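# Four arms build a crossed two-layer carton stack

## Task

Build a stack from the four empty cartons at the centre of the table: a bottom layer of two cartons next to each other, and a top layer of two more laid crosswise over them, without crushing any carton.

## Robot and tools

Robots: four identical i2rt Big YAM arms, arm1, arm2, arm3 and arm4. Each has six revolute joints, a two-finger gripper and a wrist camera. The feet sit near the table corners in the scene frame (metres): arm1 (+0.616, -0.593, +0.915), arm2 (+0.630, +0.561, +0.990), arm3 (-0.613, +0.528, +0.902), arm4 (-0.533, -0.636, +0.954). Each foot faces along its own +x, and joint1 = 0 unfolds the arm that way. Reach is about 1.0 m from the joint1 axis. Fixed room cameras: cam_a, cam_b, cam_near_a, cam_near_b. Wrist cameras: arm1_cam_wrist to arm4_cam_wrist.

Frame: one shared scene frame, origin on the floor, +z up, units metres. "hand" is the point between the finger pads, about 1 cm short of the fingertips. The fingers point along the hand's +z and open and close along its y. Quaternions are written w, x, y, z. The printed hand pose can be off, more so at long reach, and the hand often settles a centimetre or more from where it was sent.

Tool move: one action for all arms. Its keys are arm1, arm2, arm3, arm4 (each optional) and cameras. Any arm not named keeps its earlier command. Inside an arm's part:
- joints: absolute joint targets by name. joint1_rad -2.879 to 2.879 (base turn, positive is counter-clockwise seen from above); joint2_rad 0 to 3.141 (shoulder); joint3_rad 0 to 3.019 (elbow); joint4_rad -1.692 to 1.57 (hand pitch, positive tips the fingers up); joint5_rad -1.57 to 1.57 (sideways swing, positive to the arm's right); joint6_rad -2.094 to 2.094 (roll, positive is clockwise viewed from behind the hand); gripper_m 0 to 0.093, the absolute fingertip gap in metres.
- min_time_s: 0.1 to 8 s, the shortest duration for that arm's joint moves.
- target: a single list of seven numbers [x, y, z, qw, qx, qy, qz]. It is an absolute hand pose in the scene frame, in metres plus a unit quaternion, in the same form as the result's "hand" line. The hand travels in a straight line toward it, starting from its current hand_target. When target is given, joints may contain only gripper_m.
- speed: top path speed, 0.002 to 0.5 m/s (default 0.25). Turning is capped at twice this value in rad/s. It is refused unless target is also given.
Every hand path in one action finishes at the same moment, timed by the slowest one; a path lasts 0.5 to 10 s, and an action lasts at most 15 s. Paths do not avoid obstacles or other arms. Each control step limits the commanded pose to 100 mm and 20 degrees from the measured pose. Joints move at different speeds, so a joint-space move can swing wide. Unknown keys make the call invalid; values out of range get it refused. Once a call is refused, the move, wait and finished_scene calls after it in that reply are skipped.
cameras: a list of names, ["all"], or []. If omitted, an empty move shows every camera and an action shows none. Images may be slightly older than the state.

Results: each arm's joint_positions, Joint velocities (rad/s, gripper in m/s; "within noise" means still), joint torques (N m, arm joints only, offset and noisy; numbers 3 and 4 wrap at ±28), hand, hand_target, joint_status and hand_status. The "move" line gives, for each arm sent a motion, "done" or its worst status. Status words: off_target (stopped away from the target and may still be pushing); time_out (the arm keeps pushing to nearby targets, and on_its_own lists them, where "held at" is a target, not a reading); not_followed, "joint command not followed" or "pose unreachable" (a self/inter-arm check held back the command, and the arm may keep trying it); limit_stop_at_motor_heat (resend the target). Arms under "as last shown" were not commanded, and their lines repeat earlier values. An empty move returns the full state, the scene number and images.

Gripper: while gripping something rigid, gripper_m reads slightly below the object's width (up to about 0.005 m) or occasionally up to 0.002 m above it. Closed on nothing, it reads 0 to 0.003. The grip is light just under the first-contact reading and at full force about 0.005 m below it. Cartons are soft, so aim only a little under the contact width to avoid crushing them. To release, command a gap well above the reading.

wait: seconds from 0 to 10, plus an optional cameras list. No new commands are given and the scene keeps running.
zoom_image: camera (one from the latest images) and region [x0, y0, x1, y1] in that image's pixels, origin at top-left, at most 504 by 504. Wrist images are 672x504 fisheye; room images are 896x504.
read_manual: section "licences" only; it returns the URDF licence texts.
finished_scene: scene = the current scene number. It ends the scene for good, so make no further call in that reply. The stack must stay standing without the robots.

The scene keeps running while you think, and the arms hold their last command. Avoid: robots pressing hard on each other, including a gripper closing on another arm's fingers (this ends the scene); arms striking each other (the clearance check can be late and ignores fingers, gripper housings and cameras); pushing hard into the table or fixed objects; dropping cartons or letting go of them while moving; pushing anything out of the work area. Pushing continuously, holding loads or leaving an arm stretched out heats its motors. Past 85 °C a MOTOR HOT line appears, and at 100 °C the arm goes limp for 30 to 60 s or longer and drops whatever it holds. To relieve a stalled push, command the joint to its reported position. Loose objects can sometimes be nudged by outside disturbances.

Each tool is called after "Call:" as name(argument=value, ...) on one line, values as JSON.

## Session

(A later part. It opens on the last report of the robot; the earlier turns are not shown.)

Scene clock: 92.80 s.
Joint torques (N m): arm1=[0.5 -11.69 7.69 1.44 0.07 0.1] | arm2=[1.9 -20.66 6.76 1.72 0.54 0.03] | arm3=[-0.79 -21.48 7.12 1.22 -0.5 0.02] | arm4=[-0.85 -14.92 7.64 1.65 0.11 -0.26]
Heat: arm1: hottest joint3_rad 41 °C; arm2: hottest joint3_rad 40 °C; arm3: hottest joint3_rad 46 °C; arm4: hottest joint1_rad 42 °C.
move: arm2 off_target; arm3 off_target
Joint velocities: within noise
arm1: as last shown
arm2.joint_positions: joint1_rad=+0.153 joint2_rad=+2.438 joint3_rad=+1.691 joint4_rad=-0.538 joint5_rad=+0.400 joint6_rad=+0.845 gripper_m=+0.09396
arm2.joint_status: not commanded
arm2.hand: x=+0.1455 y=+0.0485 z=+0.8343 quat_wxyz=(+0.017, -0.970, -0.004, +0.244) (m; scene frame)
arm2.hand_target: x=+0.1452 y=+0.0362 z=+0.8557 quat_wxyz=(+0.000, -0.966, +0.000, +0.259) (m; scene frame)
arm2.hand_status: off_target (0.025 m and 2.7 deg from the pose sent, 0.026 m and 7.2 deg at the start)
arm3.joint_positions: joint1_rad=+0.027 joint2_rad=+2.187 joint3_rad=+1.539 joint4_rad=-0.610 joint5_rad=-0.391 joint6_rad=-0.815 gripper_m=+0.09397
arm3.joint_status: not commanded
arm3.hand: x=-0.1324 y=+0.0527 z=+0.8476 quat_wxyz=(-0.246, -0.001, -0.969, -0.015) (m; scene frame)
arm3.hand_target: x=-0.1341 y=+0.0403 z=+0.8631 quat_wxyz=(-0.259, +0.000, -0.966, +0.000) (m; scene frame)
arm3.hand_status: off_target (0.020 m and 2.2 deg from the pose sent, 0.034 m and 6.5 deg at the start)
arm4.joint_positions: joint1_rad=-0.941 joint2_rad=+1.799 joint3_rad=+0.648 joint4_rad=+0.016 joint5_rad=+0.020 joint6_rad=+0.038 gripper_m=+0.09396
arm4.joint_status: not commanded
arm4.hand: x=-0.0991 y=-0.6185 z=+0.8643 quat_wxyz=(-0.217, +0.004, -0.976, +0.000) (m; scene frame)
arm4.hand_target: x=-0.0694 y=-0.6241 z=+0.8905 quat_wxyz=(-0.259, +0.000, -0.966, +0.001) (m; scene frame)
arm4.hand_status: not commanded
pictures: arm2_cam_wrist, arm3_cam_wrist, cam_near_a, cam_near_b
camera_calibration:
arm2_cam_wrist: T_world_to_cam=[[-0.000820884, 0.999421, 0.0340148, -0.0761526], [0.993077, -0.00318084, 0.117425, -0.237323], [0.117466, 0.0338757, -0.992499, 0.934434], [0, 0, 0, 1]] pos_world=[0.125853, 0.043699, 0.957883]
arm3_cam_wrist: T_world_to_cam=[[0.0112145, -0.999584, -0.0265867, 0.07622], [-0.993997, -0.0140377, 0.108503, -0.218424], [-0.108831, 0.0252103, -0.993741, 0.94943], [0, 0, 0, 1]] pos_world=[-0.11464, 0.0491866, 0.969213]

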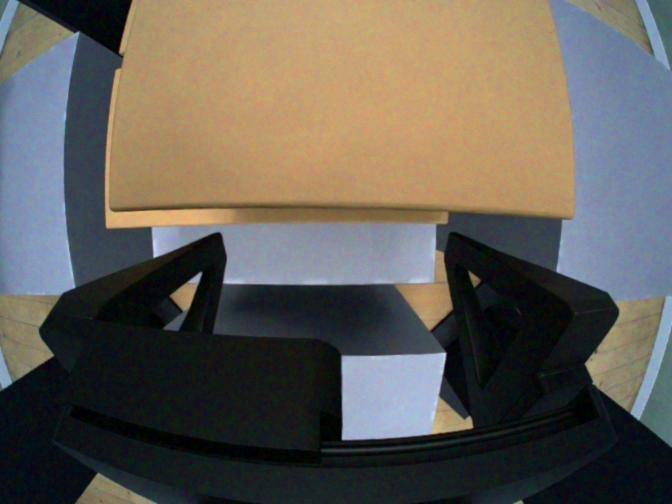

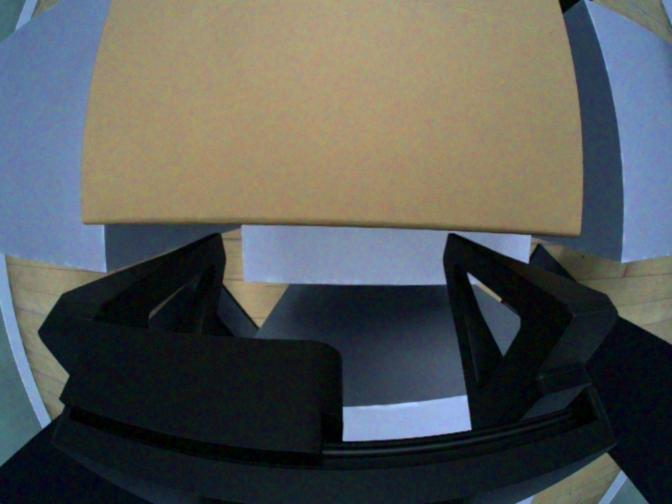

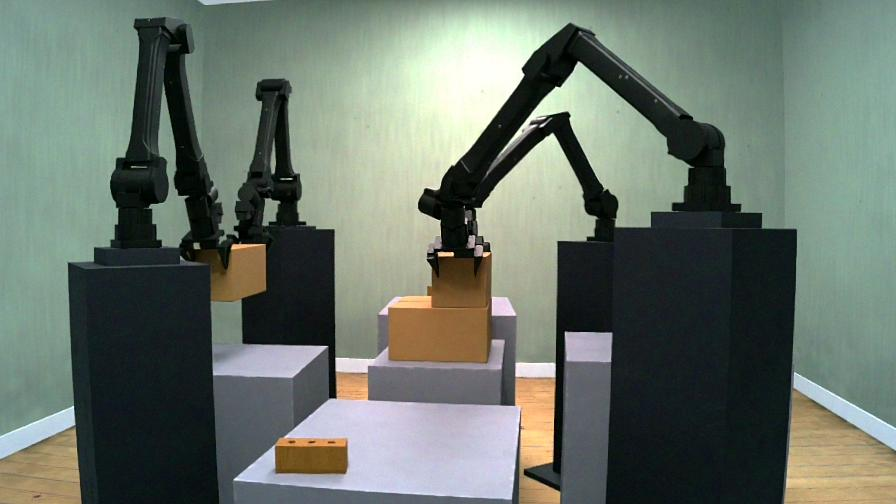

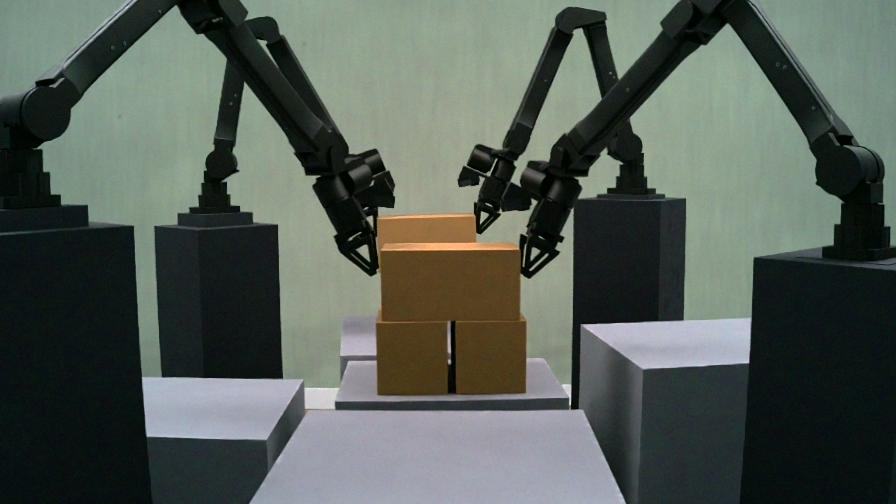

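Call:
move(arm1={"target":[0.125,-0.628,0.915,0,0.966,0,-0.259],"speed":0.08}, arm4={"target":[-0.054,-0.624,0.915,0.2588,0,0.9659,0],"speed":0.08}, arm2={"target":[0.25,0.07,0.875,0,0.966,0,-0.259],"speed":0.2}, arm3={"target":[-0.24,0.07,0.88,0.2588,0,0.9659,0],"speed":0.2})

Call:
move(arm1={"target":[0.10,-0.36,0.92,0,0.966,0,-0.259],"speed":0.08}, arm4={"target":[-0.064,-0.356,0.92,0.2588,0,0.9659,0],"speed":0.08}, arm2={"target":[0.30,0.42,0.97,0,0.966,0,-0.259],"speed":0.2}, arm3={"target":[-0.29,0.42,0.97,0.2588,0,0.9659,0],"speed":0.2}, cameras=["cam_near_b","cam_near_a","arm1_cam_wrist","arm4_cam_wrist"])

Scene clock: 96.40 s.
Joint torques (N m): arm1=[0.26 -11.22 9.63 1.13 0.03 0.08] | arm2=[0.67 -18.2 5.83 1.69 0.55 0.02] | arm3=[-0.26 -18.32 6.5 1.1 -0.54 0.05] | arm4=[-1.08 -13.8 11.78 1.32 0.1 -0.26]
Heat: arm1: hottest joint3_rad 41 °C; arm2: hottest joint2_rad 39 °C; arm3: hottest joint3_rad 45 °C; arm4: hottest joint1_rad 42 °C.
move: arm1 off_target; arm2 off_target; arm3 off_target; arm4 off_target
Joint velocities: within noise
arm1.joint_positions: joint1_rad=+0.894 joint2_rad=+1.662 joint3_rad=+0.713 joint4_rad=-0.203 joint5_rad=+0.046 joint6_rad=+0.079 gripper_m=+0.09397
arm1.joint_status: not commanded
arm1.hand: x=+0.1697 y=-0.6220 z=+0.8795 quat_wxyz=(-0.005, +0.978, -0.002, -0.209) (m; scene frame)
arm1.hand_target: x=+0.1283 y=-0.6278 z=+0.9169 quat_wxyz=(+0.000, +0.966, +0.000, -0.259) (m; scene frame)
arm1.hand_status: off_target (0.057 m and 6.0 deg from the pose sent, 0.075 m and 5.5 deg at the start)
arm2.joint_positions: joint1_rad=+0.276 joint2_rad=+2.239 joint3_rad=+1.357 joint4_rad=-0.444 joint5_rad=+0.434 joint6_rad=+0.961 gripper_m=+0.09396
arm2.joint_status: not commanded
arm2.hand: x=+0.2549 y=+0.0752 z=+0.8593 quat_wxyz=(+0.015, -0.969, -0.010, +0.248) (m; scene frame)
arm2.hand_target: x=+0.2501 y=+0.0700 z=+0.8750 quat_wxyz=(+0.000, -0.966, +0.000, +0.259) (m; scene frame)
arm2.hand_status: off_target (0.017 m and 2.4 deg from the pose sent, 0.114 m and 2.7 deg at the start)
arm3.joint_positions: joint1_rad=-0.099 joint2_rad=+1.987 joint3_rad=+1.245 joint4_rad=-0.562 joint5_rad=-0.429 joint6_rad=-0.937 gripper_m=+0.09397
arm3.joint_status: not commanded
arm3.hand: x=-0.2411 y=+0.0777 z=+0.8682 quat_wxyz=(-0.249, -0.004, -0.968, -0.014) (m; scene frame)
arm3.hand_target: x=-0.2401 y=+0.0702 z=+0.8799 quat_wxyz=(-0.259, +0.000, -0.966, +0.000) (m; scene frame)
arm3.hand_status: off_target (0.014 m and 2.0 deg from the pose sent, 0.114 m and 2.2 deg at the start)
arm4.joint_positions: joint1_rad=-0.941 joint2_rad=+1.733 joint3_rad=+0.648 joint4_rad=-0.074 joint5_rad=+0.020 joint6_rad=+0.038 gripper_m=+0.09396
arm4.joint_status: not commanded
arm4.hand: x=-0.1054 y=-0.6192 z=+0.8823 quat_wxyz=(-0.205, +0.003, -0.979, +0.000) (m; scene frame)
arm4.hand_target: x=-0.0576 y=-0.6244 z=+0.9177 quat_wxyz=(-0.259, +0.000, -0.966, +0.001) (m; scene frame)
arm4.hand_status: off_target (0.061 m and 6.4 deg from the pose sent, 0.068 m and 5.0 deg at the start)
pictures: none

Scene clock: 100.67 s.
Joint torques (N m): arm1=[-0.09 -10.81 12.31 1.68 -0.51 0.25] | arm2=[0.15 -6.48 5.2 1.63 0.05 -0.09] | arm3=[1.38 -6.48 7.65 0.72 0.03 0.2] | arm4=[-0.56 -13.92 15.2 1.65 1.18 -0.21]
Heat: arm1: hottest joint3_rad 42 °C; arm2: hottest joint2_rad 39 °C; arm3: hottest joint3_rad 45 °C; arm4: hottest joint1_rad 42 °C.
move: arm1 off_target; arm2 done; arm3 done; arm4 off_target
Joint velocities: within noise
arm1.joint_positions: joint1_rad=+0.312 joint2_rad=+1.779 joint3_rad=+0.935 joint4_rad=-0.375 joint5_rad=-0.230 joint6_rad=-0.458 gripper_m=+0.09397
arm1.joint_status: not commanded
arm1.hand: x=+0.1539 y=-0.3864 z=+0.8879 quat_wxyz=(+0.021, +0.978, +0.001, -0.207) (m; scene frame)
arm1.hand_target: x=+0.1054 y=-0.3625 z=+0.9241 quat_wxyz=(+0.000, +0.966, +0.001, -0.259) (m; scene frame)
arm1.hand_status: off_target (0.068 m and 6.6 deg from the pose sent, 0.274 m and 5.9 deg at the start)
arm2.joint_positions: joint1_rad=-0.222 joint2_rad=+1.460 joint3_rad=+0.457 joint4_rad=-0.132 joint5_rad=+0.257 joint6_rad=+0.479 gripper_m=+0.09396
arm2.joint_status: not commanded
arm2.hand: x=+0.3017 y=+0.4178 z=+0.9657 quat_wxyz=(+0.004, -0.968, -0.001, +0.252) (m; scene frame)
arm2.hand_target: x=+0.3001 y=+0.4200 z=+0.9699 quat_wxyz=(+0.000, -0.966, +0.000, +0.259) (m; scene frame)
arm2.hand_status: done (0.005 m and 1.0 deg from the pose sent, 0.365 m and 2.4 deg at the start)
arm3.joint_positions: joint1_rad=+0.469 joint2_rad=+1.108 joint3_rad=+0.498 joint4_rad=-0.485 joint5_rad=-0.206 joint6_rad=-0.382 gripper_m=+0.09397
arm3.joint_status: not commanded
arm3.hand: x=-0.2918 y=+0.4165 z=+0.9660 quat_wxyz=(-0.256, -0.002, -0.967, +0.000) (m; scene frame)
arm3.hand_target: x=-0.2901 y=+0.4200 z=+0.9699 quat_wxyz=(-0.259, +0.000, -0.966, +0.000) (m; scene frame)
arm3.hand_status: done (0.006 m and 0.4 deg from the pose sent, 0.361 m and 2.0 deg at the start)
arm4.joint_positions: joint1_rad=-0.344 joint2_rad=+1.834 joint3_rad=+0.875 joint4_rad=-0.303 joint5_rad=+0.279 joint6_rad=+0.575 gripper_m=+0.09396
arm4.joint_status: not commanded
arm4.hand: x=-0.1215 y=-0.3866 z=+0.8902 quat_wxyz=(-0.204, +0.014, -0.979, +0.024) (m; scene frame)
arm4.hand_target: x=-0.0693 y=-0.3593 z=+0.9249 quat_wxyz=(-0.259, -0.001, -0.966, +0.000) (m; scene frame)
arm4.hand_status: off_target (0.072 m and 7.2 deg from the pose sent, 0.269 m and 6.3 deg at the start)
pictures: arm1_cam_wrist, arm4_cam_wrist, cam_near_a, cam_near_b
camera_calibration:
arm1_cam_wrist: T_world_to_cam=[[-0.0225548, 0.998958, -0.0396721, 0.424227], [0.98015, 0.0299135, 0.195987, -0.309893], [0.19697, -0.0344642, -0.979804, 0.950731], [0, 0, 0, 1]] pos_world=[0.126045, -0.381749, 1.00909]
arm4_cam_wrist: T_world_to_cam=[[0.0276779, -0.998138, 0.0543633, -0.43384], [-0.978318, -0.0158816, 0.206497, -0.30522], [-0.205249, -0.0589, -0.976936, 0.944647], [0, 0, 0, 1]] pos_world=[-0.0927073, -0.38224, 1.00947]

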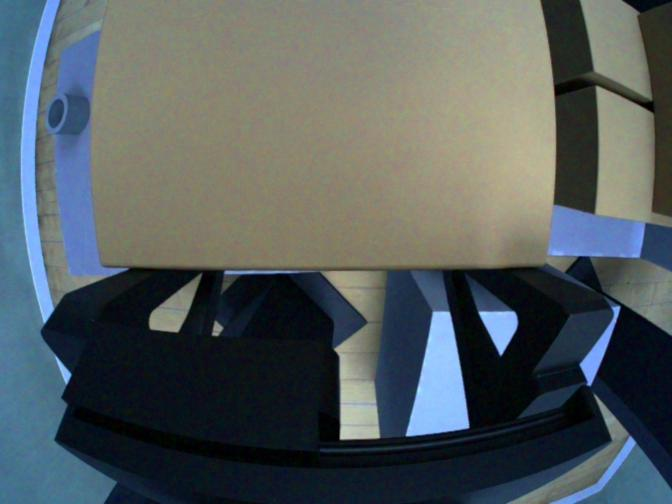

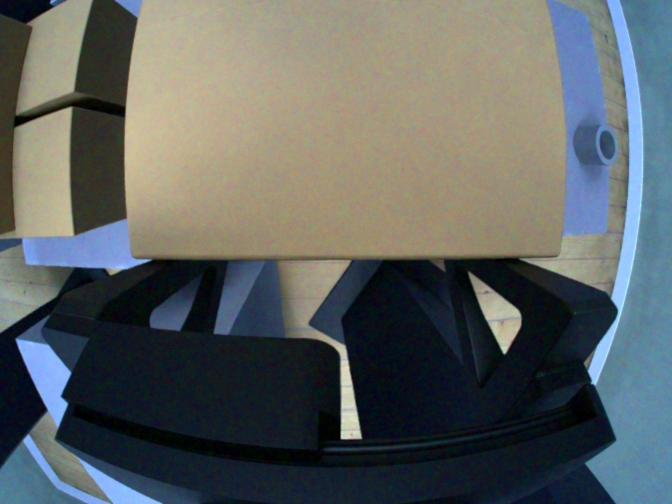

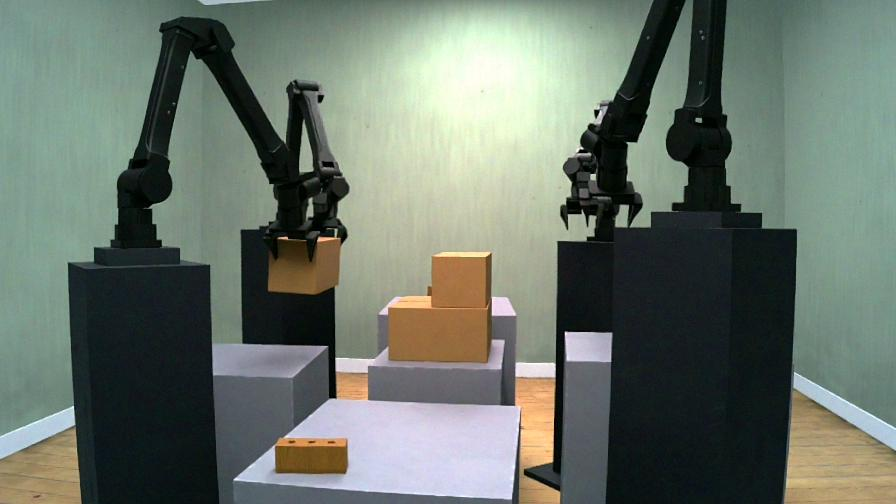

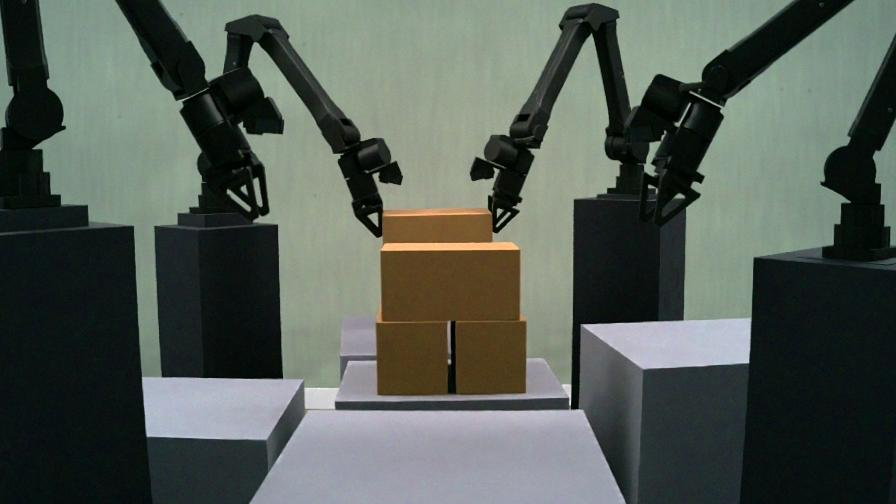

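Call:
move(arm1={"target":[0.082,-0.080,0.925,0,0.966,0,-0.259],"speed":0.08}, arm4={"target":[-0.070,-0.076,0.925,0.2588,0,0.9659,0],"speed":0.08}, cameras=["cam_near_b","cam_near_a","arm1_cam_wrist","arm4_cam_wrist"])

Call:
zoom_image(camera="cam_near_a", region=[360, 220, 560, 380])

Scene clock: 106.17 s.
Joint torques (N m): arm1=[3.9 -16.97 13.75 1.52 -1.25 0.52] | arm2=[0.26 -6.59 5.18 1.77 0.07 -0.14] | arm3=[1.26 -6.42 7.62 0.72 0.03 0.21] | arm4=[-3.78 -21.07 17.58 1.4 1.91 -0.61]
Heat: arm1: hottest joint3_rad 44 °C; arm2: hottest joint2_rad 39 °C; arm3: hottest joint3_rad 44 °C; arm4: hottest joint1_rad 42 °C.
move: arm1 off_target; arm4 off_target
Joint velocities: within noise
arm1.joint_positions: joint1_rad=-0.090 joint2_rad=+2.195 joint3_rad=+1.659 joint4_rad=-0.793 joint5_rad=-0.360 joint6_rad=-0.830 gripper_m=+0.09397
arm1.joint_status: not commanded
arm1.hand: x=+0.1433 y=-0.0952 z=+0.8878 quat_wxyz=(+0.025, +0.977, -0.013, -0.213) (m; scene frame)
arm1.hand_target: x=+0.0870 y=-0.0864 z=+0.9286 quat_wxyz=(+0.001, +0.965, +0.001, -0.261) (m; scene frame)
arm1.hand_status: off_target (0.073 m and 6.3 deg from the pose sent, 0.317 m and 6.6 deg at the start)
arm2, arm3: as last shown
arm3.joint_positions: joint1_rad=+0.469 joint2_rad=+1.108 joint3_rad=+0.498 joint4_rad=-0.485 joint5_rad=-0.206 joint6_rad=-0.381 gripper_m=+0.09397
arm3.hand: x=-0.2918 y=+0.4165 z=+0.9660 quat_wxyz=(-0.256, -0.003, -0.967, +0.000) (m; scene frame)
arm4.joint_positions: joint1_rad=+0.045 joint2_rad=+2.234 joint3_rad=+1.627 joint4_rad=-0.772 joint5_rad=+0.390 joint6_rad=+0.964 gripper_m=+0.09396
arm4.joint_status: not commanded
arm4.hand: x=-0.1351 y=-0.0966 z=+0.8936 quat_wxyz=(-0.214, +0.016, -0.976, +0.025) (m; scene frame)
arm4.hand_target: x=-0.0744 y=-0.0833 z=+0.9290 quat_wxyz=(-0.260, -0.002, -0.966, +0.001) (m; scene frame)
arm4.hand_status: off_target (0.075 m and 6.3 deg from the pose sent, 0.317 m and 7.2 deg at the start)
pictures: arm1_cam_wrist, arm4_cam_wrist, cam_near_a, cam_near_b
camera_calibration:
arm1_cam_wrist: T_world_to_cam=[[0.00091731, 0.998538, -0.0540465, 0.142416], [0.982887, 0.00905555, 0.183988, -0.29993], [0.184209, -0.0532903, -0.981441, 0.964288], [0, 0, 0, 1]] pos_world=[0.117036, -0.0881049, 1.00927]
arm4_cam_wrist: T_world_to_cam=[[0.0326107, -0.997888, 0.0561774, -0.145139], [-0.982202, -0.0215943, 0.186581, -0.297986], [-0.184974, -0.0612621, -0.980832, 0.968258], [0, 0, 0, 1]] pos_world=[-0.108847, -0.0919494, 1.01345]

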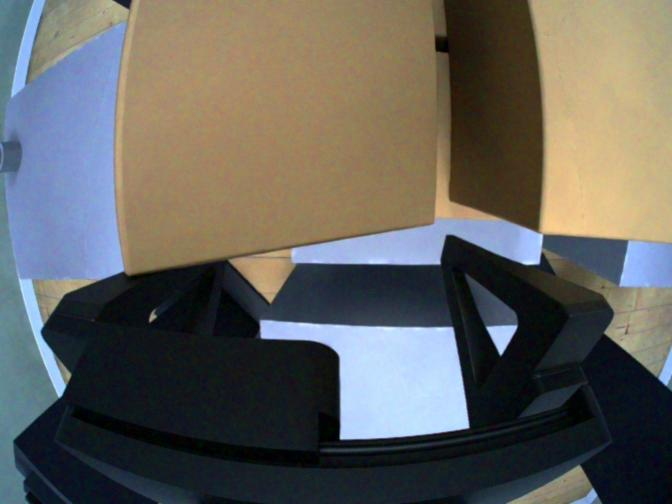

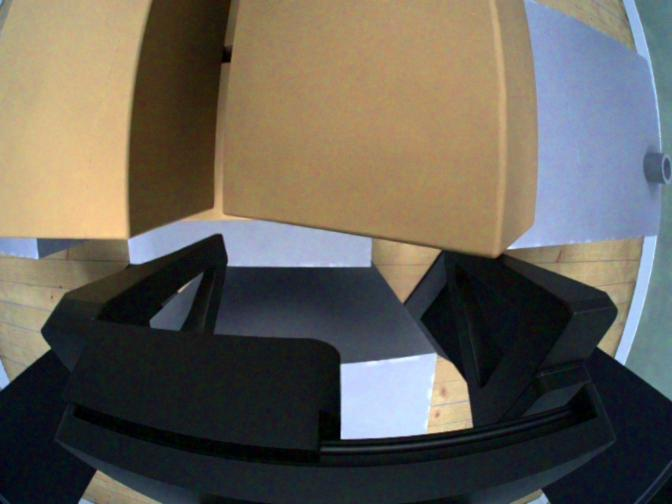

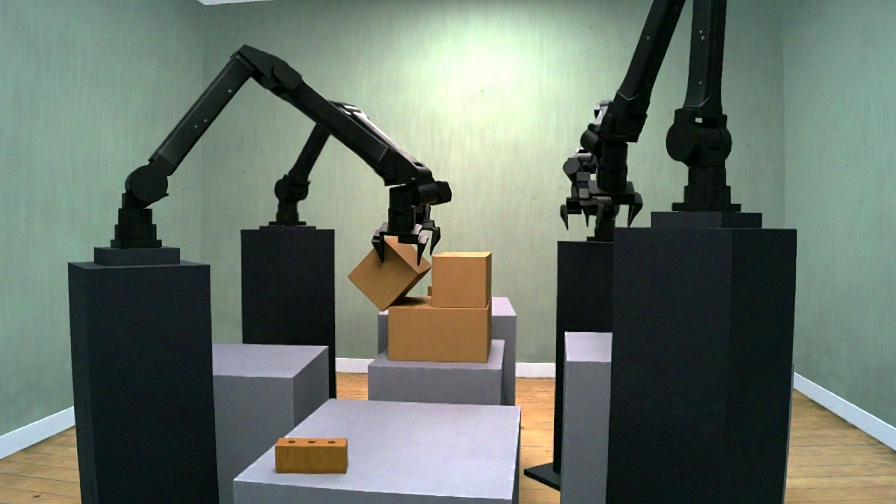

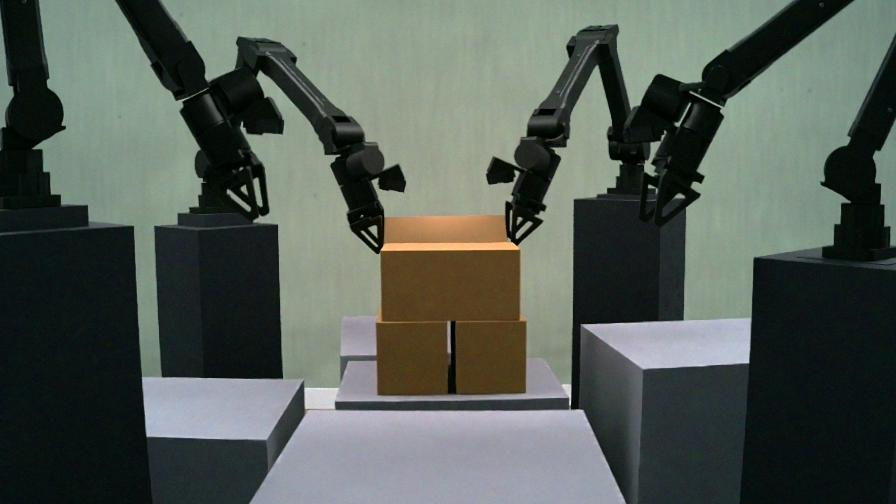

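Scaled by 2.520 from the camera's 896x504 image, which has a finer 1280x720 frame.

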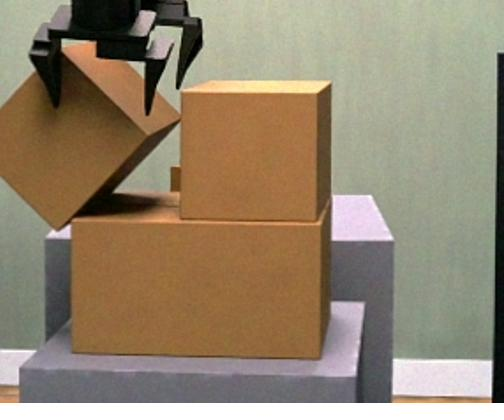

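Call:
move(arm1={"target":[0.075,-0.13,0.955,0,0.966,0,-0.259],"speed":0.05}, arm4={"target":[-0.063,-0.126,0.955,0.2588,0,0.9659,0],"speed":0.05}, cameras=["cam_near_a","cam_near_b"])

Call:
zoom_image(camera="cam_near_a", region=[300, 200, 560, 380])

Scene clock: 109.77 s.
Joint torques (N m): arm1=[7.65 -20.25 8.51 2.26 -1.01 0.67] | arm2=[0.26 -6.77 5.3 1.77 0.09 -0.1] | arm3=[1.32 -6.53 7.62 0.72 0.03 0.21] | arm4=[-7.36 -24.53 9.87 2.44 1.9 -0.82]
Heat: arm1: hottest joint3_rad 44 °C; arm2: hottest joint2_rad 38 °C; arm3: hottest joint3_rad 44 °C; arm4: hottest joint3_rad 43 °C.
move: arm1 off_target; arm4 off_target
Joint velocities: within noise
arm1.joint_positions: joint1_rad=-0.076 joint2_rad=+2.138 joint3_rad=+1.626 joint4_rad=-0.793 joint5_rad=-0.350 joint6_rad=-0.794 gripper_m=+0.09397
arm1.joint_status: not commanded
arm1.hand: x=+0.1412 y=-0.1051 z=+0.9120 quat_wxyz=(+0.018, +0.976, -0.022, -0.216) (m; scene frame)
arm1.hand_target: x=+0.0799 y=-0.1340 z=+0.9557 quat_wxyz=(+0.004, +0.966, +0.001, -0.260) (m; scene frame)
arm1.hand_status: off_target (0.083 m and 6.1 deg from the pose sent, 0.102 m and 6.4 deg at the start)
arm2, arm3: as last shown
arm4.joint_positions: joint1_rad=+0.045 joint2_rad=+2.168 joint3_rad=+1.583 joint4_rad=-0.768 joint5_rad=+0.379 joint6_rad=+0.936 gripper_m=+0.09396
arm4.joint_status: not commanded
arm4.hand: x=-0.1398 y=-0.1013 z=+0.9198 quat_wxyz=(-0.216, +0.028, -0.976, +0.013) (m; scene frame)
arm4.hand_target: x=-0.0683 y=-0.1308 z=+0.9556 quat_wxyz=(-0.259, -0.002, -0.966, +0.005) (m; scene frame)
arm4.hand_status: off_target (0.088 m and 6.1 deg from the pose sent, 0.099 m and 6.3 deg at the start)
pictures: cam_near_a, cam_near_b

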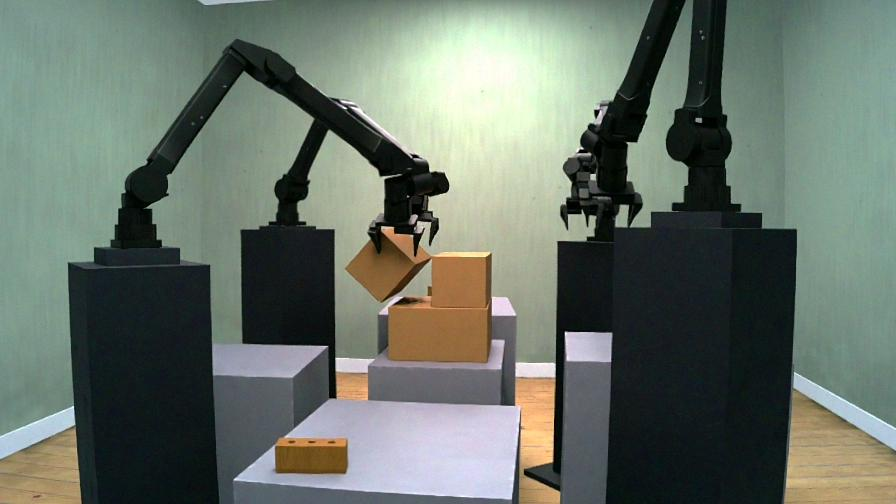

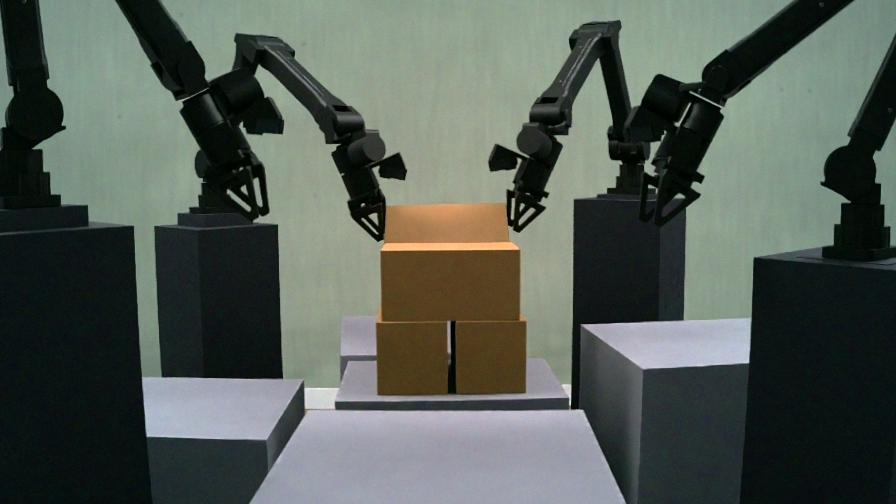

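Scaled by 1.938 from the camera's 896x504 image, which has a finer 1280x720 frame.

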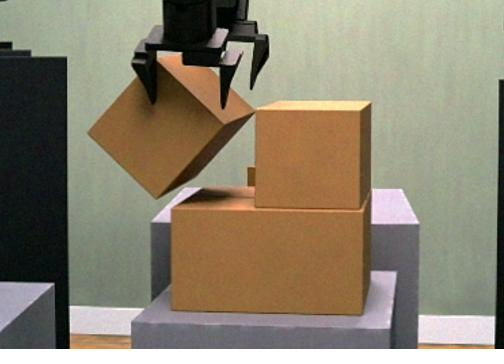

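Call:
move(arm1={"target":[0.105,-0.55,0.955,0,0.966,0,-0.259],"speed":0.08}, arm4={"target":[-0.034,-0.546,0.955,0.2588,0,0.9659,0],"speed":0.08}, cameras=["cam_near_a","cam_near_b"])

Call:
move(arm1={"target":[0.105,-0.58,0.83,0,0.966,0,-0.259],"speed":0.08}, arm4={"target":[-0.034,-0.576,0.83,0.2588,0,0.9659,0],"speed":0.08}, cameras=["cam_near_a","arm1_cam_wrist","arm4_cam_wrist"])

Call:
zoom_image(camera="cam_near_a", region=[150, 200, 410, 380])

Scene clock: 116.67 s.
Joint torques (N m): arm1=[0.79 -12.57 9.74 4.27 0.16 0.82] | arm2=[-0.21 -7.47 5.16 1.89 0.03 -0.15] | arm3=[1.32 -6.53 7.62 0.73 0.03 0.21] | arm4=[-1.26 -16.56 11.63 4.27 0.4 -0.99]
Heat: arm1: hottest joint3_rad 45 °C; arm2: hottest joint2_rad 38 °C; arm3: hottest joint3_rad 44 °C; arm4: hottest joint3_rad 44 °C.
move: arm1 off_target; arm4 off_target
Joint velocities: within noise
arm1.joint_positions: joint1_rad=+0.696 joint2_rad=+1.620 joint3_rad=+0.809 joint4_rad=-0.442 joint5_rad=-0.067 joint6_rad=-0.172 gripper_m=+0.09397
arm1.joint_status: not commanded
arm1.hand: x=+0.1684 y=-0.5530 z=+0.9086 quat_wxyz=(+0.011, +0.986, +0.034, -0.162) (m; scene frame)
arm1.hand_target: x=+0.1119 y=-0.5509 z=+0.9603 quat_wxyz=(+0.005, +0.966, +0.002, -0.258) (m; scene frame)
arm1.hand_status: off_target (0.079 m and 12.1 deg from the pose sent, 0.448 m and 6.0 deg at the start)
arm2, arm3: as last shown
arm4.joint_positions: joint1_rad=-0.750 joint2_rad=+1.704 joint3_rad=+0.769 joint4_rad=-0.332 joint5_rad=+0.120 joint6_rad=+0.283 gripper_m=+0.09396
arm4.joint_status: not commanded
arm4.hand: x=-0.0999 y=-0.5519 z=+0.9084 quat_wxyz=(-0.162, -0.030, -0.986, +0.017) (m; scene frame)
arm4.hand_target: x=-0.0404 y=-0.5476 z=+0.9602 quat_wxyz=(-0.258, -0.003, -0.966, +0.006) (m; scene frame)
arm4.hand_status: off_target (0.081 m and 12.0 deg from the pose sent, 0.459 m and 6.2 deg at the start)
pictures: cam_near_a, cam_near_b

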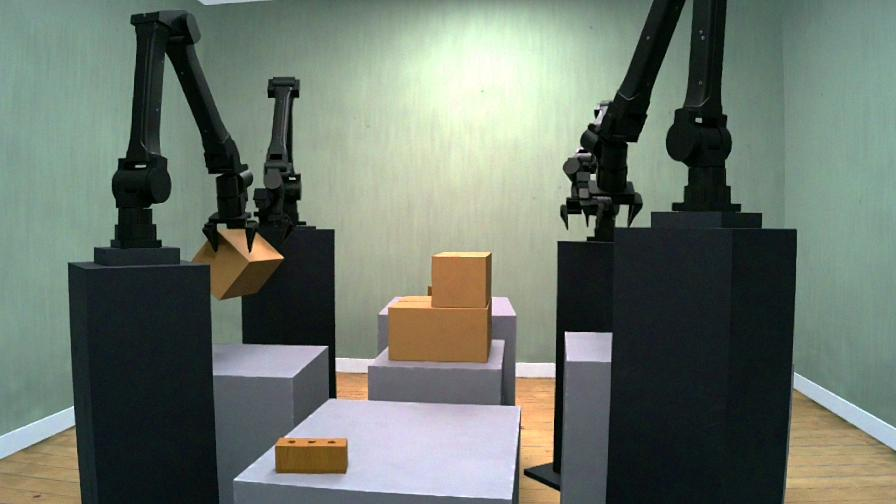

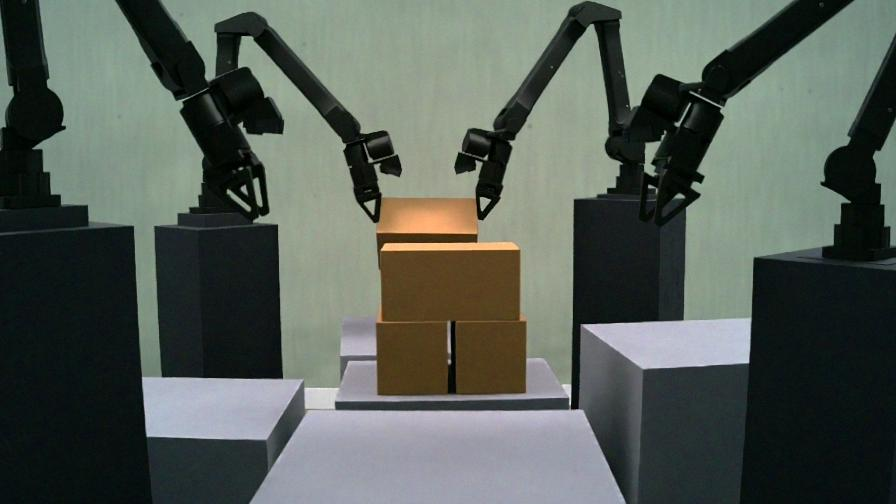

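Scene clock: 119.00 s.
Joint torques (N m): arm1=[0.73 -11.4 7.61 3.96 0.27 0.69] | arm2=[0.38 -7.18 5.34 1.85 0.07 -0.11] | arm3=[1.32 -6.48 7.62 0.69 0.04 0.2] | arm4=[-0.85 -14.92 8.98 3.78 0.15 -0.87]
Heat: arm1: hottest joint3_rad 45 °C; arm2: hottest joint2_rad 38 °C; arm3: hottest joint3_rad 44 °C; arm4: hottest joint3_rad 44 °C.
move: arm1 off_target; arm4 off_target
Joint velocities: within noise
arm1.joint_positions: joint1_rad=+0.768 joint2_rad=+1.891 joint3_rad=+0.743 joint4_rad=-0.061 joint5_rad=-0.030 joint6_rad=-0.094 gripper_m=+0.09397
arm1.joint_status: not commanded
arm1.hand: x=+0.1659 y=-0.5787 z=+0.8033 quat_wxyz=(+0.003, +0.983, +0.028, -0.181) (m; scene frame)
arm1.hand_target: x=+0.1097 y=-0.5804 z=+0.8350 quat_wxyz=(+0.003, +0.966, +0.001, -0.258) (m; scene frame)
arm1.hand_status: off_target (0.066 m and 9.7 deg from the pose sent, 0.105 m and 12.1 deg at the start)
arm2, arm3: as last shown
arm4.joint_positions: joint1_rad=-0.826 joint2_rad=+1.997 joint3_rad=+0.725 joint4_rad=+0.054 joint5_rad=+0.086 joint6_rad=+0.204 gripper_m=+0.09396
arm4.joint_status: not commanded
arm4.hand: x=-0.0974 y=-0.5794 z=+0.8045 quat_wxyz=(-0.181, -0.027, -0.983, +0.008) (m; scene frame)
arm4.hand_target: x=-0.0384 y=-0.5770 z=+0.8352 quat_wxyz=(-0.258, -0.002, -0.966, +0.004) (m; scene frame)
arm4.hand_status: off_target (0.068 m and 9.7 deg from the pose sent, 0.105 m and 12.0 deg at the start)
pictures: arm1_cam_wrist, arm4_cam_wrist, cam_near_a
camera_calibration:
arm1_cam_wrist: T_world_to_cam=[[-0.0693968, 0.997578, 0.00466393, 0.584562], [0.966416, 0.0660679, 0.248344, -0.318174], [0.247434, 0.0217416, -0.968661, 0.8741], [0, 0, 0, 1]] pos_world=[0.131773, -0.58113, 0.922996]
arm4_cam_wrist: T_world_to_cam=[[-0.0447441, -0.998971, 0.00741665, -0.592101], [-0.966945, 0.0451728, 0.250953, -0.266215], [-0.25103, 0.00405717, -0.967971, 0.879285], [0, 0, 0, 1]] pos_world=[-0.0631814, -0.583033, 0.922321]

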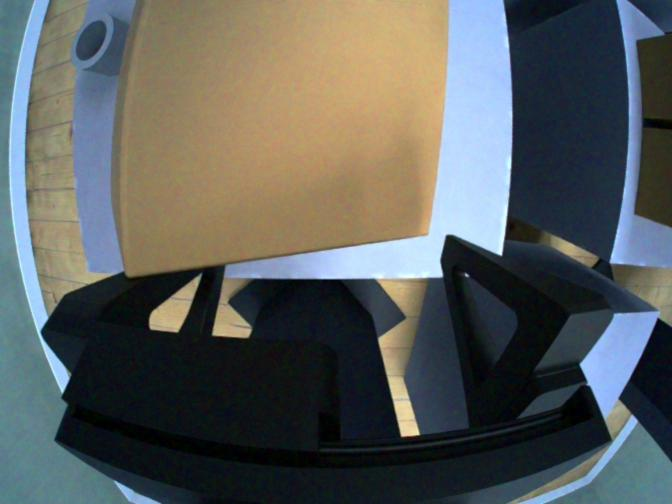

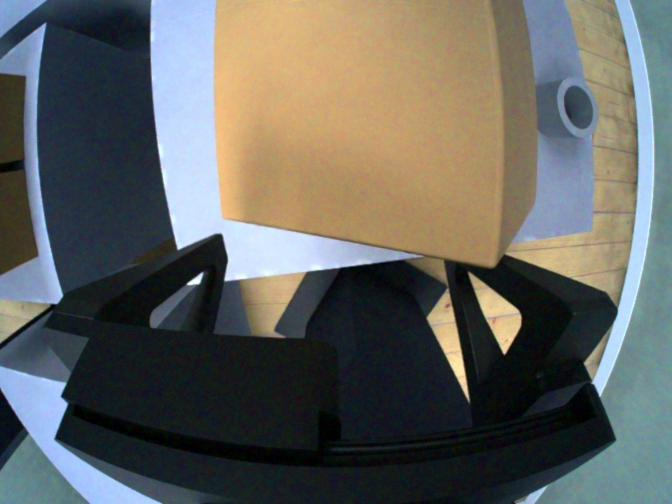

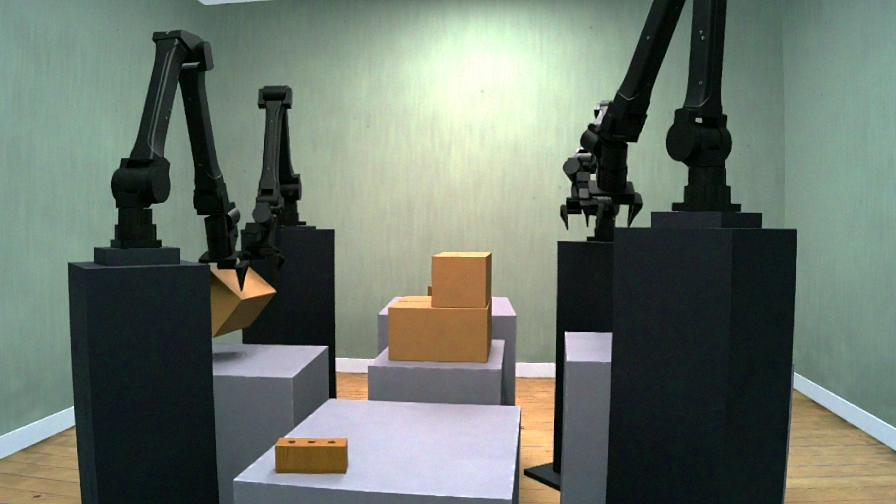

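Scaled by 1.938 from the camera's 896x504 image, which has a finer 1280x720 frame.

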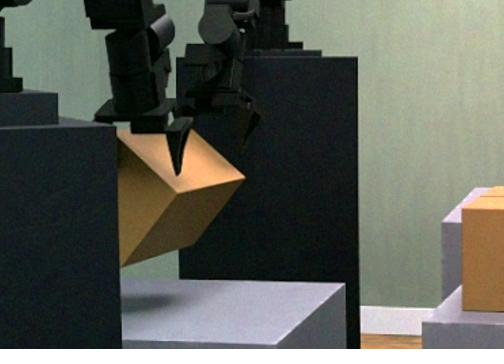

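Call:
move(arm1={"target":[0.105,-0.58,0.77,0,0.966,0,-0.259],"speed":0.05}, arm4={"target":[-0.034,-0.576,0.77,0.2588,0,0.9659,0],"speed":0.05})

Call:
move(arm1={"target":[0.108,-0.59,0.71,0,0.966,0,-0.259],"speed":0.04}, arm4={"target":[-0.037,-0.586,0.71,0.2588,0,0.9659,0],"speed":0.04}, cameras=["cam_near_a","arm1_cam_wrist","arm4_cam_wrist","cam_a","cam_b"])

Call:
zoom_image(camera="cam_near_a", region=[150, 200, 410, 380])

Scene clock: 121.67 s.
Joint torques (N m): arm1=[0.85 -11.28 7.76 2.84 0.2 0.43] | arm2=[0.03 -7.06 5.19 1.77 0.02 -0.11] | arm3=[1.2 -6.53 7.62 0.72 0.03 0.21] | arm4=[-0.97 -14.27 9.4 2.65 0.13 -0.57]
Heat: arm1: hottest joint3_rad 45 °C; arm2: hottest joint2_rad 38 °C; arm3: hottest joint3_rad 43 °C; arm4: hottest joint3_rad 44 °C.
move: arm1 off_target; arm4 off_target
Joint velocities: within noise
arm1.joint_positions: joint1_rad=+0.769 joint2_rad=+2.054 joint3_rad=+0.737 joint4_rad=+0.132 joint5_rad=-0.023 joint6_rad=-0.063 gripper_m=+0.09397
arm1.joint_status: not commanded
arm1.hand: x=+0.1691 y=-0.5779 z=+0.7497 quat_wxyz=(+0.002, +0.981, +0.013, -0.192) (m; scene frame)
arm1.hand_target: x=+0.1096 y=-0.5806 z=+0.7752 quat_wxyz=(+0.002, +0.966, +0.000, -0.259) (m; scene frame)
arm1.hand_status: off_target (0.067 m and 8.0 deg from the pose sent, 0.069 m and 9.8 deg at the start)
arm2, arm3: as last shown
arm4.joint_positions: joint1_rad=-0.827 joint2_rad=+2.158 joint3_rad=+0.735 joint4_rad=+0.238 joint5_rad=+0.081 joint6_rad=+0.169 gripper_m=+0.09396
arm4.joint_status: not commanded
arm4.hand: x=-0.0984 y=-0.5792 z=+0.7553 quat_wxyz=(-0.196, -0.011, -0.981, +0.007) (m; scene frame)
arm4.hand_target: x=-0.0381 y=-0.5769 z=+0.7757 quat_wxyz=(-0.259, +0.000, -0.966, +0.002) (m; scene frame)
arm4.hand_status: off_target (0.066 m and 7.5 deg from the pose sent, 0.072 m and 9.7 deg at the start)
pictures: none

Scene clock: 123.90 s.
Joint torques (N m): arm1=[0.73 -10.4 7.21 2.69 0.17 0.46] | arm2=[-0.38 -6.89 5.42 1.7 0.08 -0.15] | arm3=[1.26 -6.53 7.64 0.72 0.03 0.21] | arm4=[-1.14 -14.45 7.99 2.73 0.06 -0.47]
Heat: arm1: hottest joint3_rad 45 °C; arm2: hottest joint2_rad 38 °C; arm3: hottest joint3_rad 43 °C; arm4: hottest joint3_rad 44 °C.
move: arm1 off_target; arm4 off_target
Joint velocities: within noise
arm1.joint_positions: joint1_rad=+0.793 joint2_rad=+2.212 joint3_rad=+0.764 joint4_rad=+0.279 joint5_rad=-0.010 joint6_rad=-0.046 gripper_m=+0.09397
arm1.joint_status: not commanded
arm1.hand: x=+0.1690 y=-0.5868 z=+0.7010 quat_wxyz=(-0.001, +0.980, +0.015, -0.200) (m; scene frame)
arm1.hand_target: x=+0.1122 y=-0.5903 z=+0.7154 quat_wxyz=(+0.002, +0.966, +0.000, -0.258) (m; scene frame)
arm1.hand_status: off_target (0.062 m and 7.2 deg from the pose sent, 0.074 m and 8.0 deg at the start)
arm2, arm3: as last shown
arm4.joint_positions: joint1_rad=-0.851 joint2_rad=+2.332 joint3_rad=+0.788 joint4_rad=+0.371 joint5_rad=+0.070 joint6_rad=+0.138 gripper_m=+0.09396
arm4.joint_status: not commanded
arm4.hand: x=-0.0967 y=-0.5874 z=+0.7017 quat_wxyz=(-0.201, -0.006, -0.980, +0.006) (m; scene frame)
arm4.hand_target: x=-0.0405 y=-0.5868 z=+0.7152 quat_wxyz=(-0.259, +0.000, -0.966, +0.002) (m; scene frame)
arm4.hand_status: off_target (0.060 m and 6.9 deg from the pose sent, 0.077 m and 7.5 deg at the start)
pictures: arm1_cam_wrist, arm4_cam_wrist, cam_a, cam_b, cam_near_a
camera_calibration:
arm1_cam_wrist: T_world_to_cam=[[-0.0425164, 0.999062, 0.00819883, 0.587219], [0.976794, 0.0398417, 0.210444, -0.285756], [0.20992, 0.0169559, -0.977572, 0.784289], [0, 0, 0, 1]] pos_world=[0.139453, -0.588581, 0.82202]
arm4_cam_wrist: T_world_to_cam=[[-0.00354655, -0.999949, 0.00949958, -0.597304], [-0.977136, 0.00548482, 0.212544, -0.236802], [-0.212585, -0.00852858, -0.977105, 0.78279], [0, 0, 0, 1]] pos_world=[-0.0670964, -0.589298, 0.820873]

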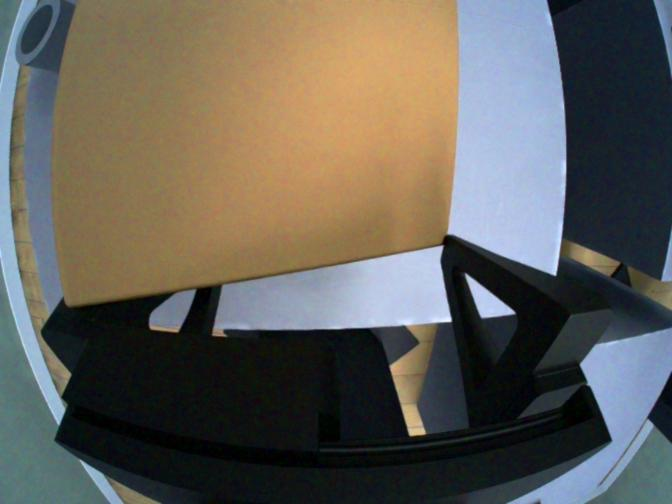

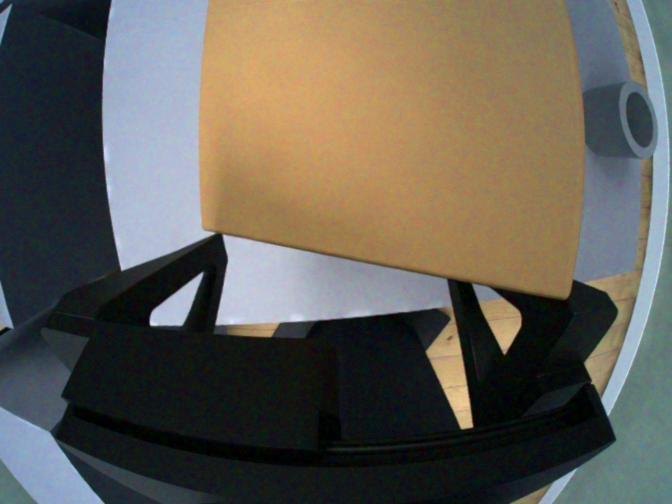

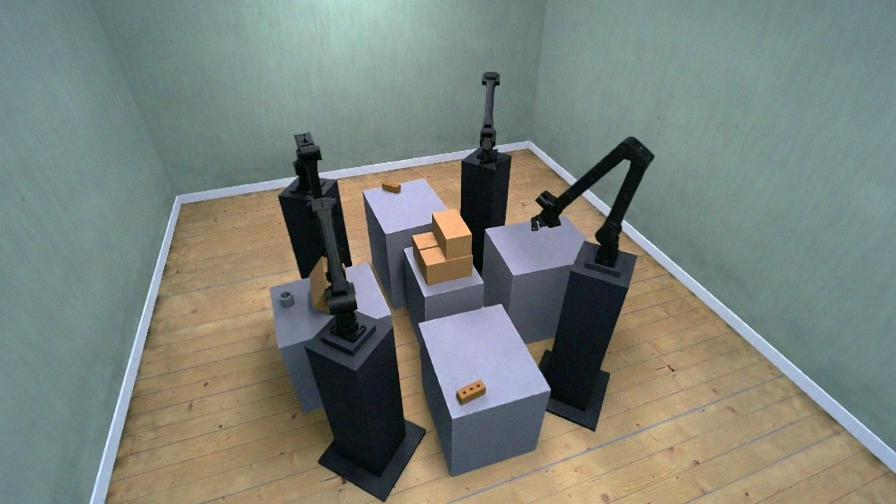

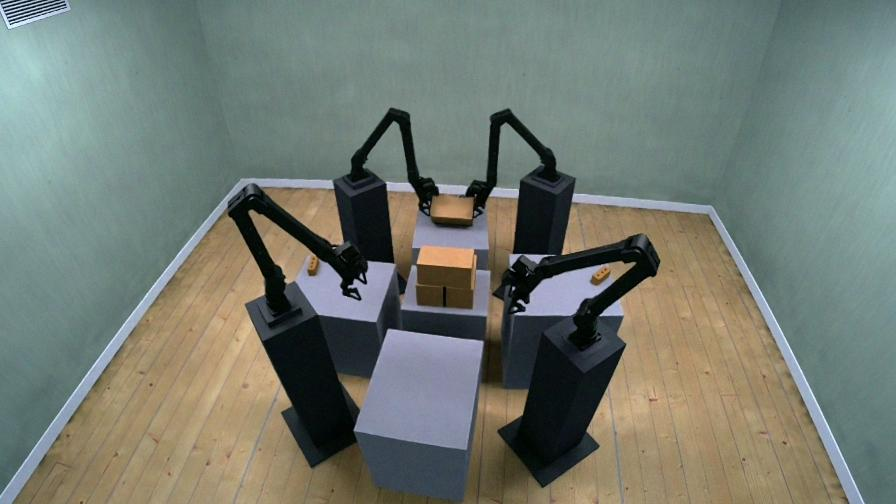

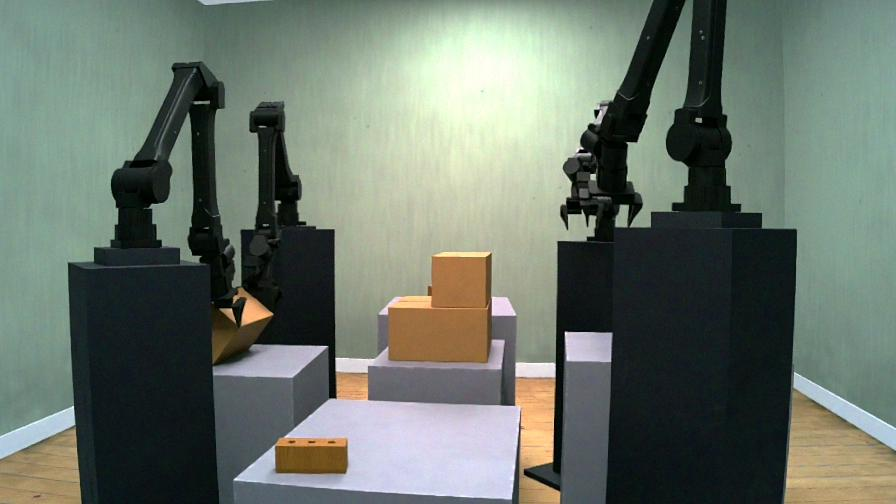

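Scaled by 1.938 from the camera's 896x504 image, which has a finer 1280x720 frame.

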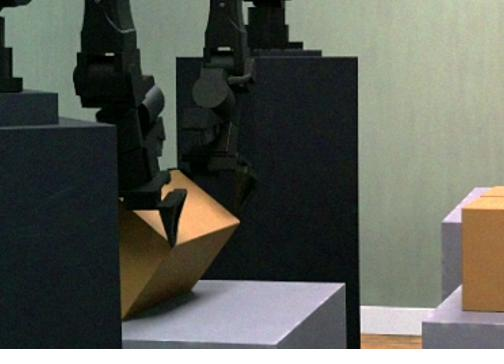

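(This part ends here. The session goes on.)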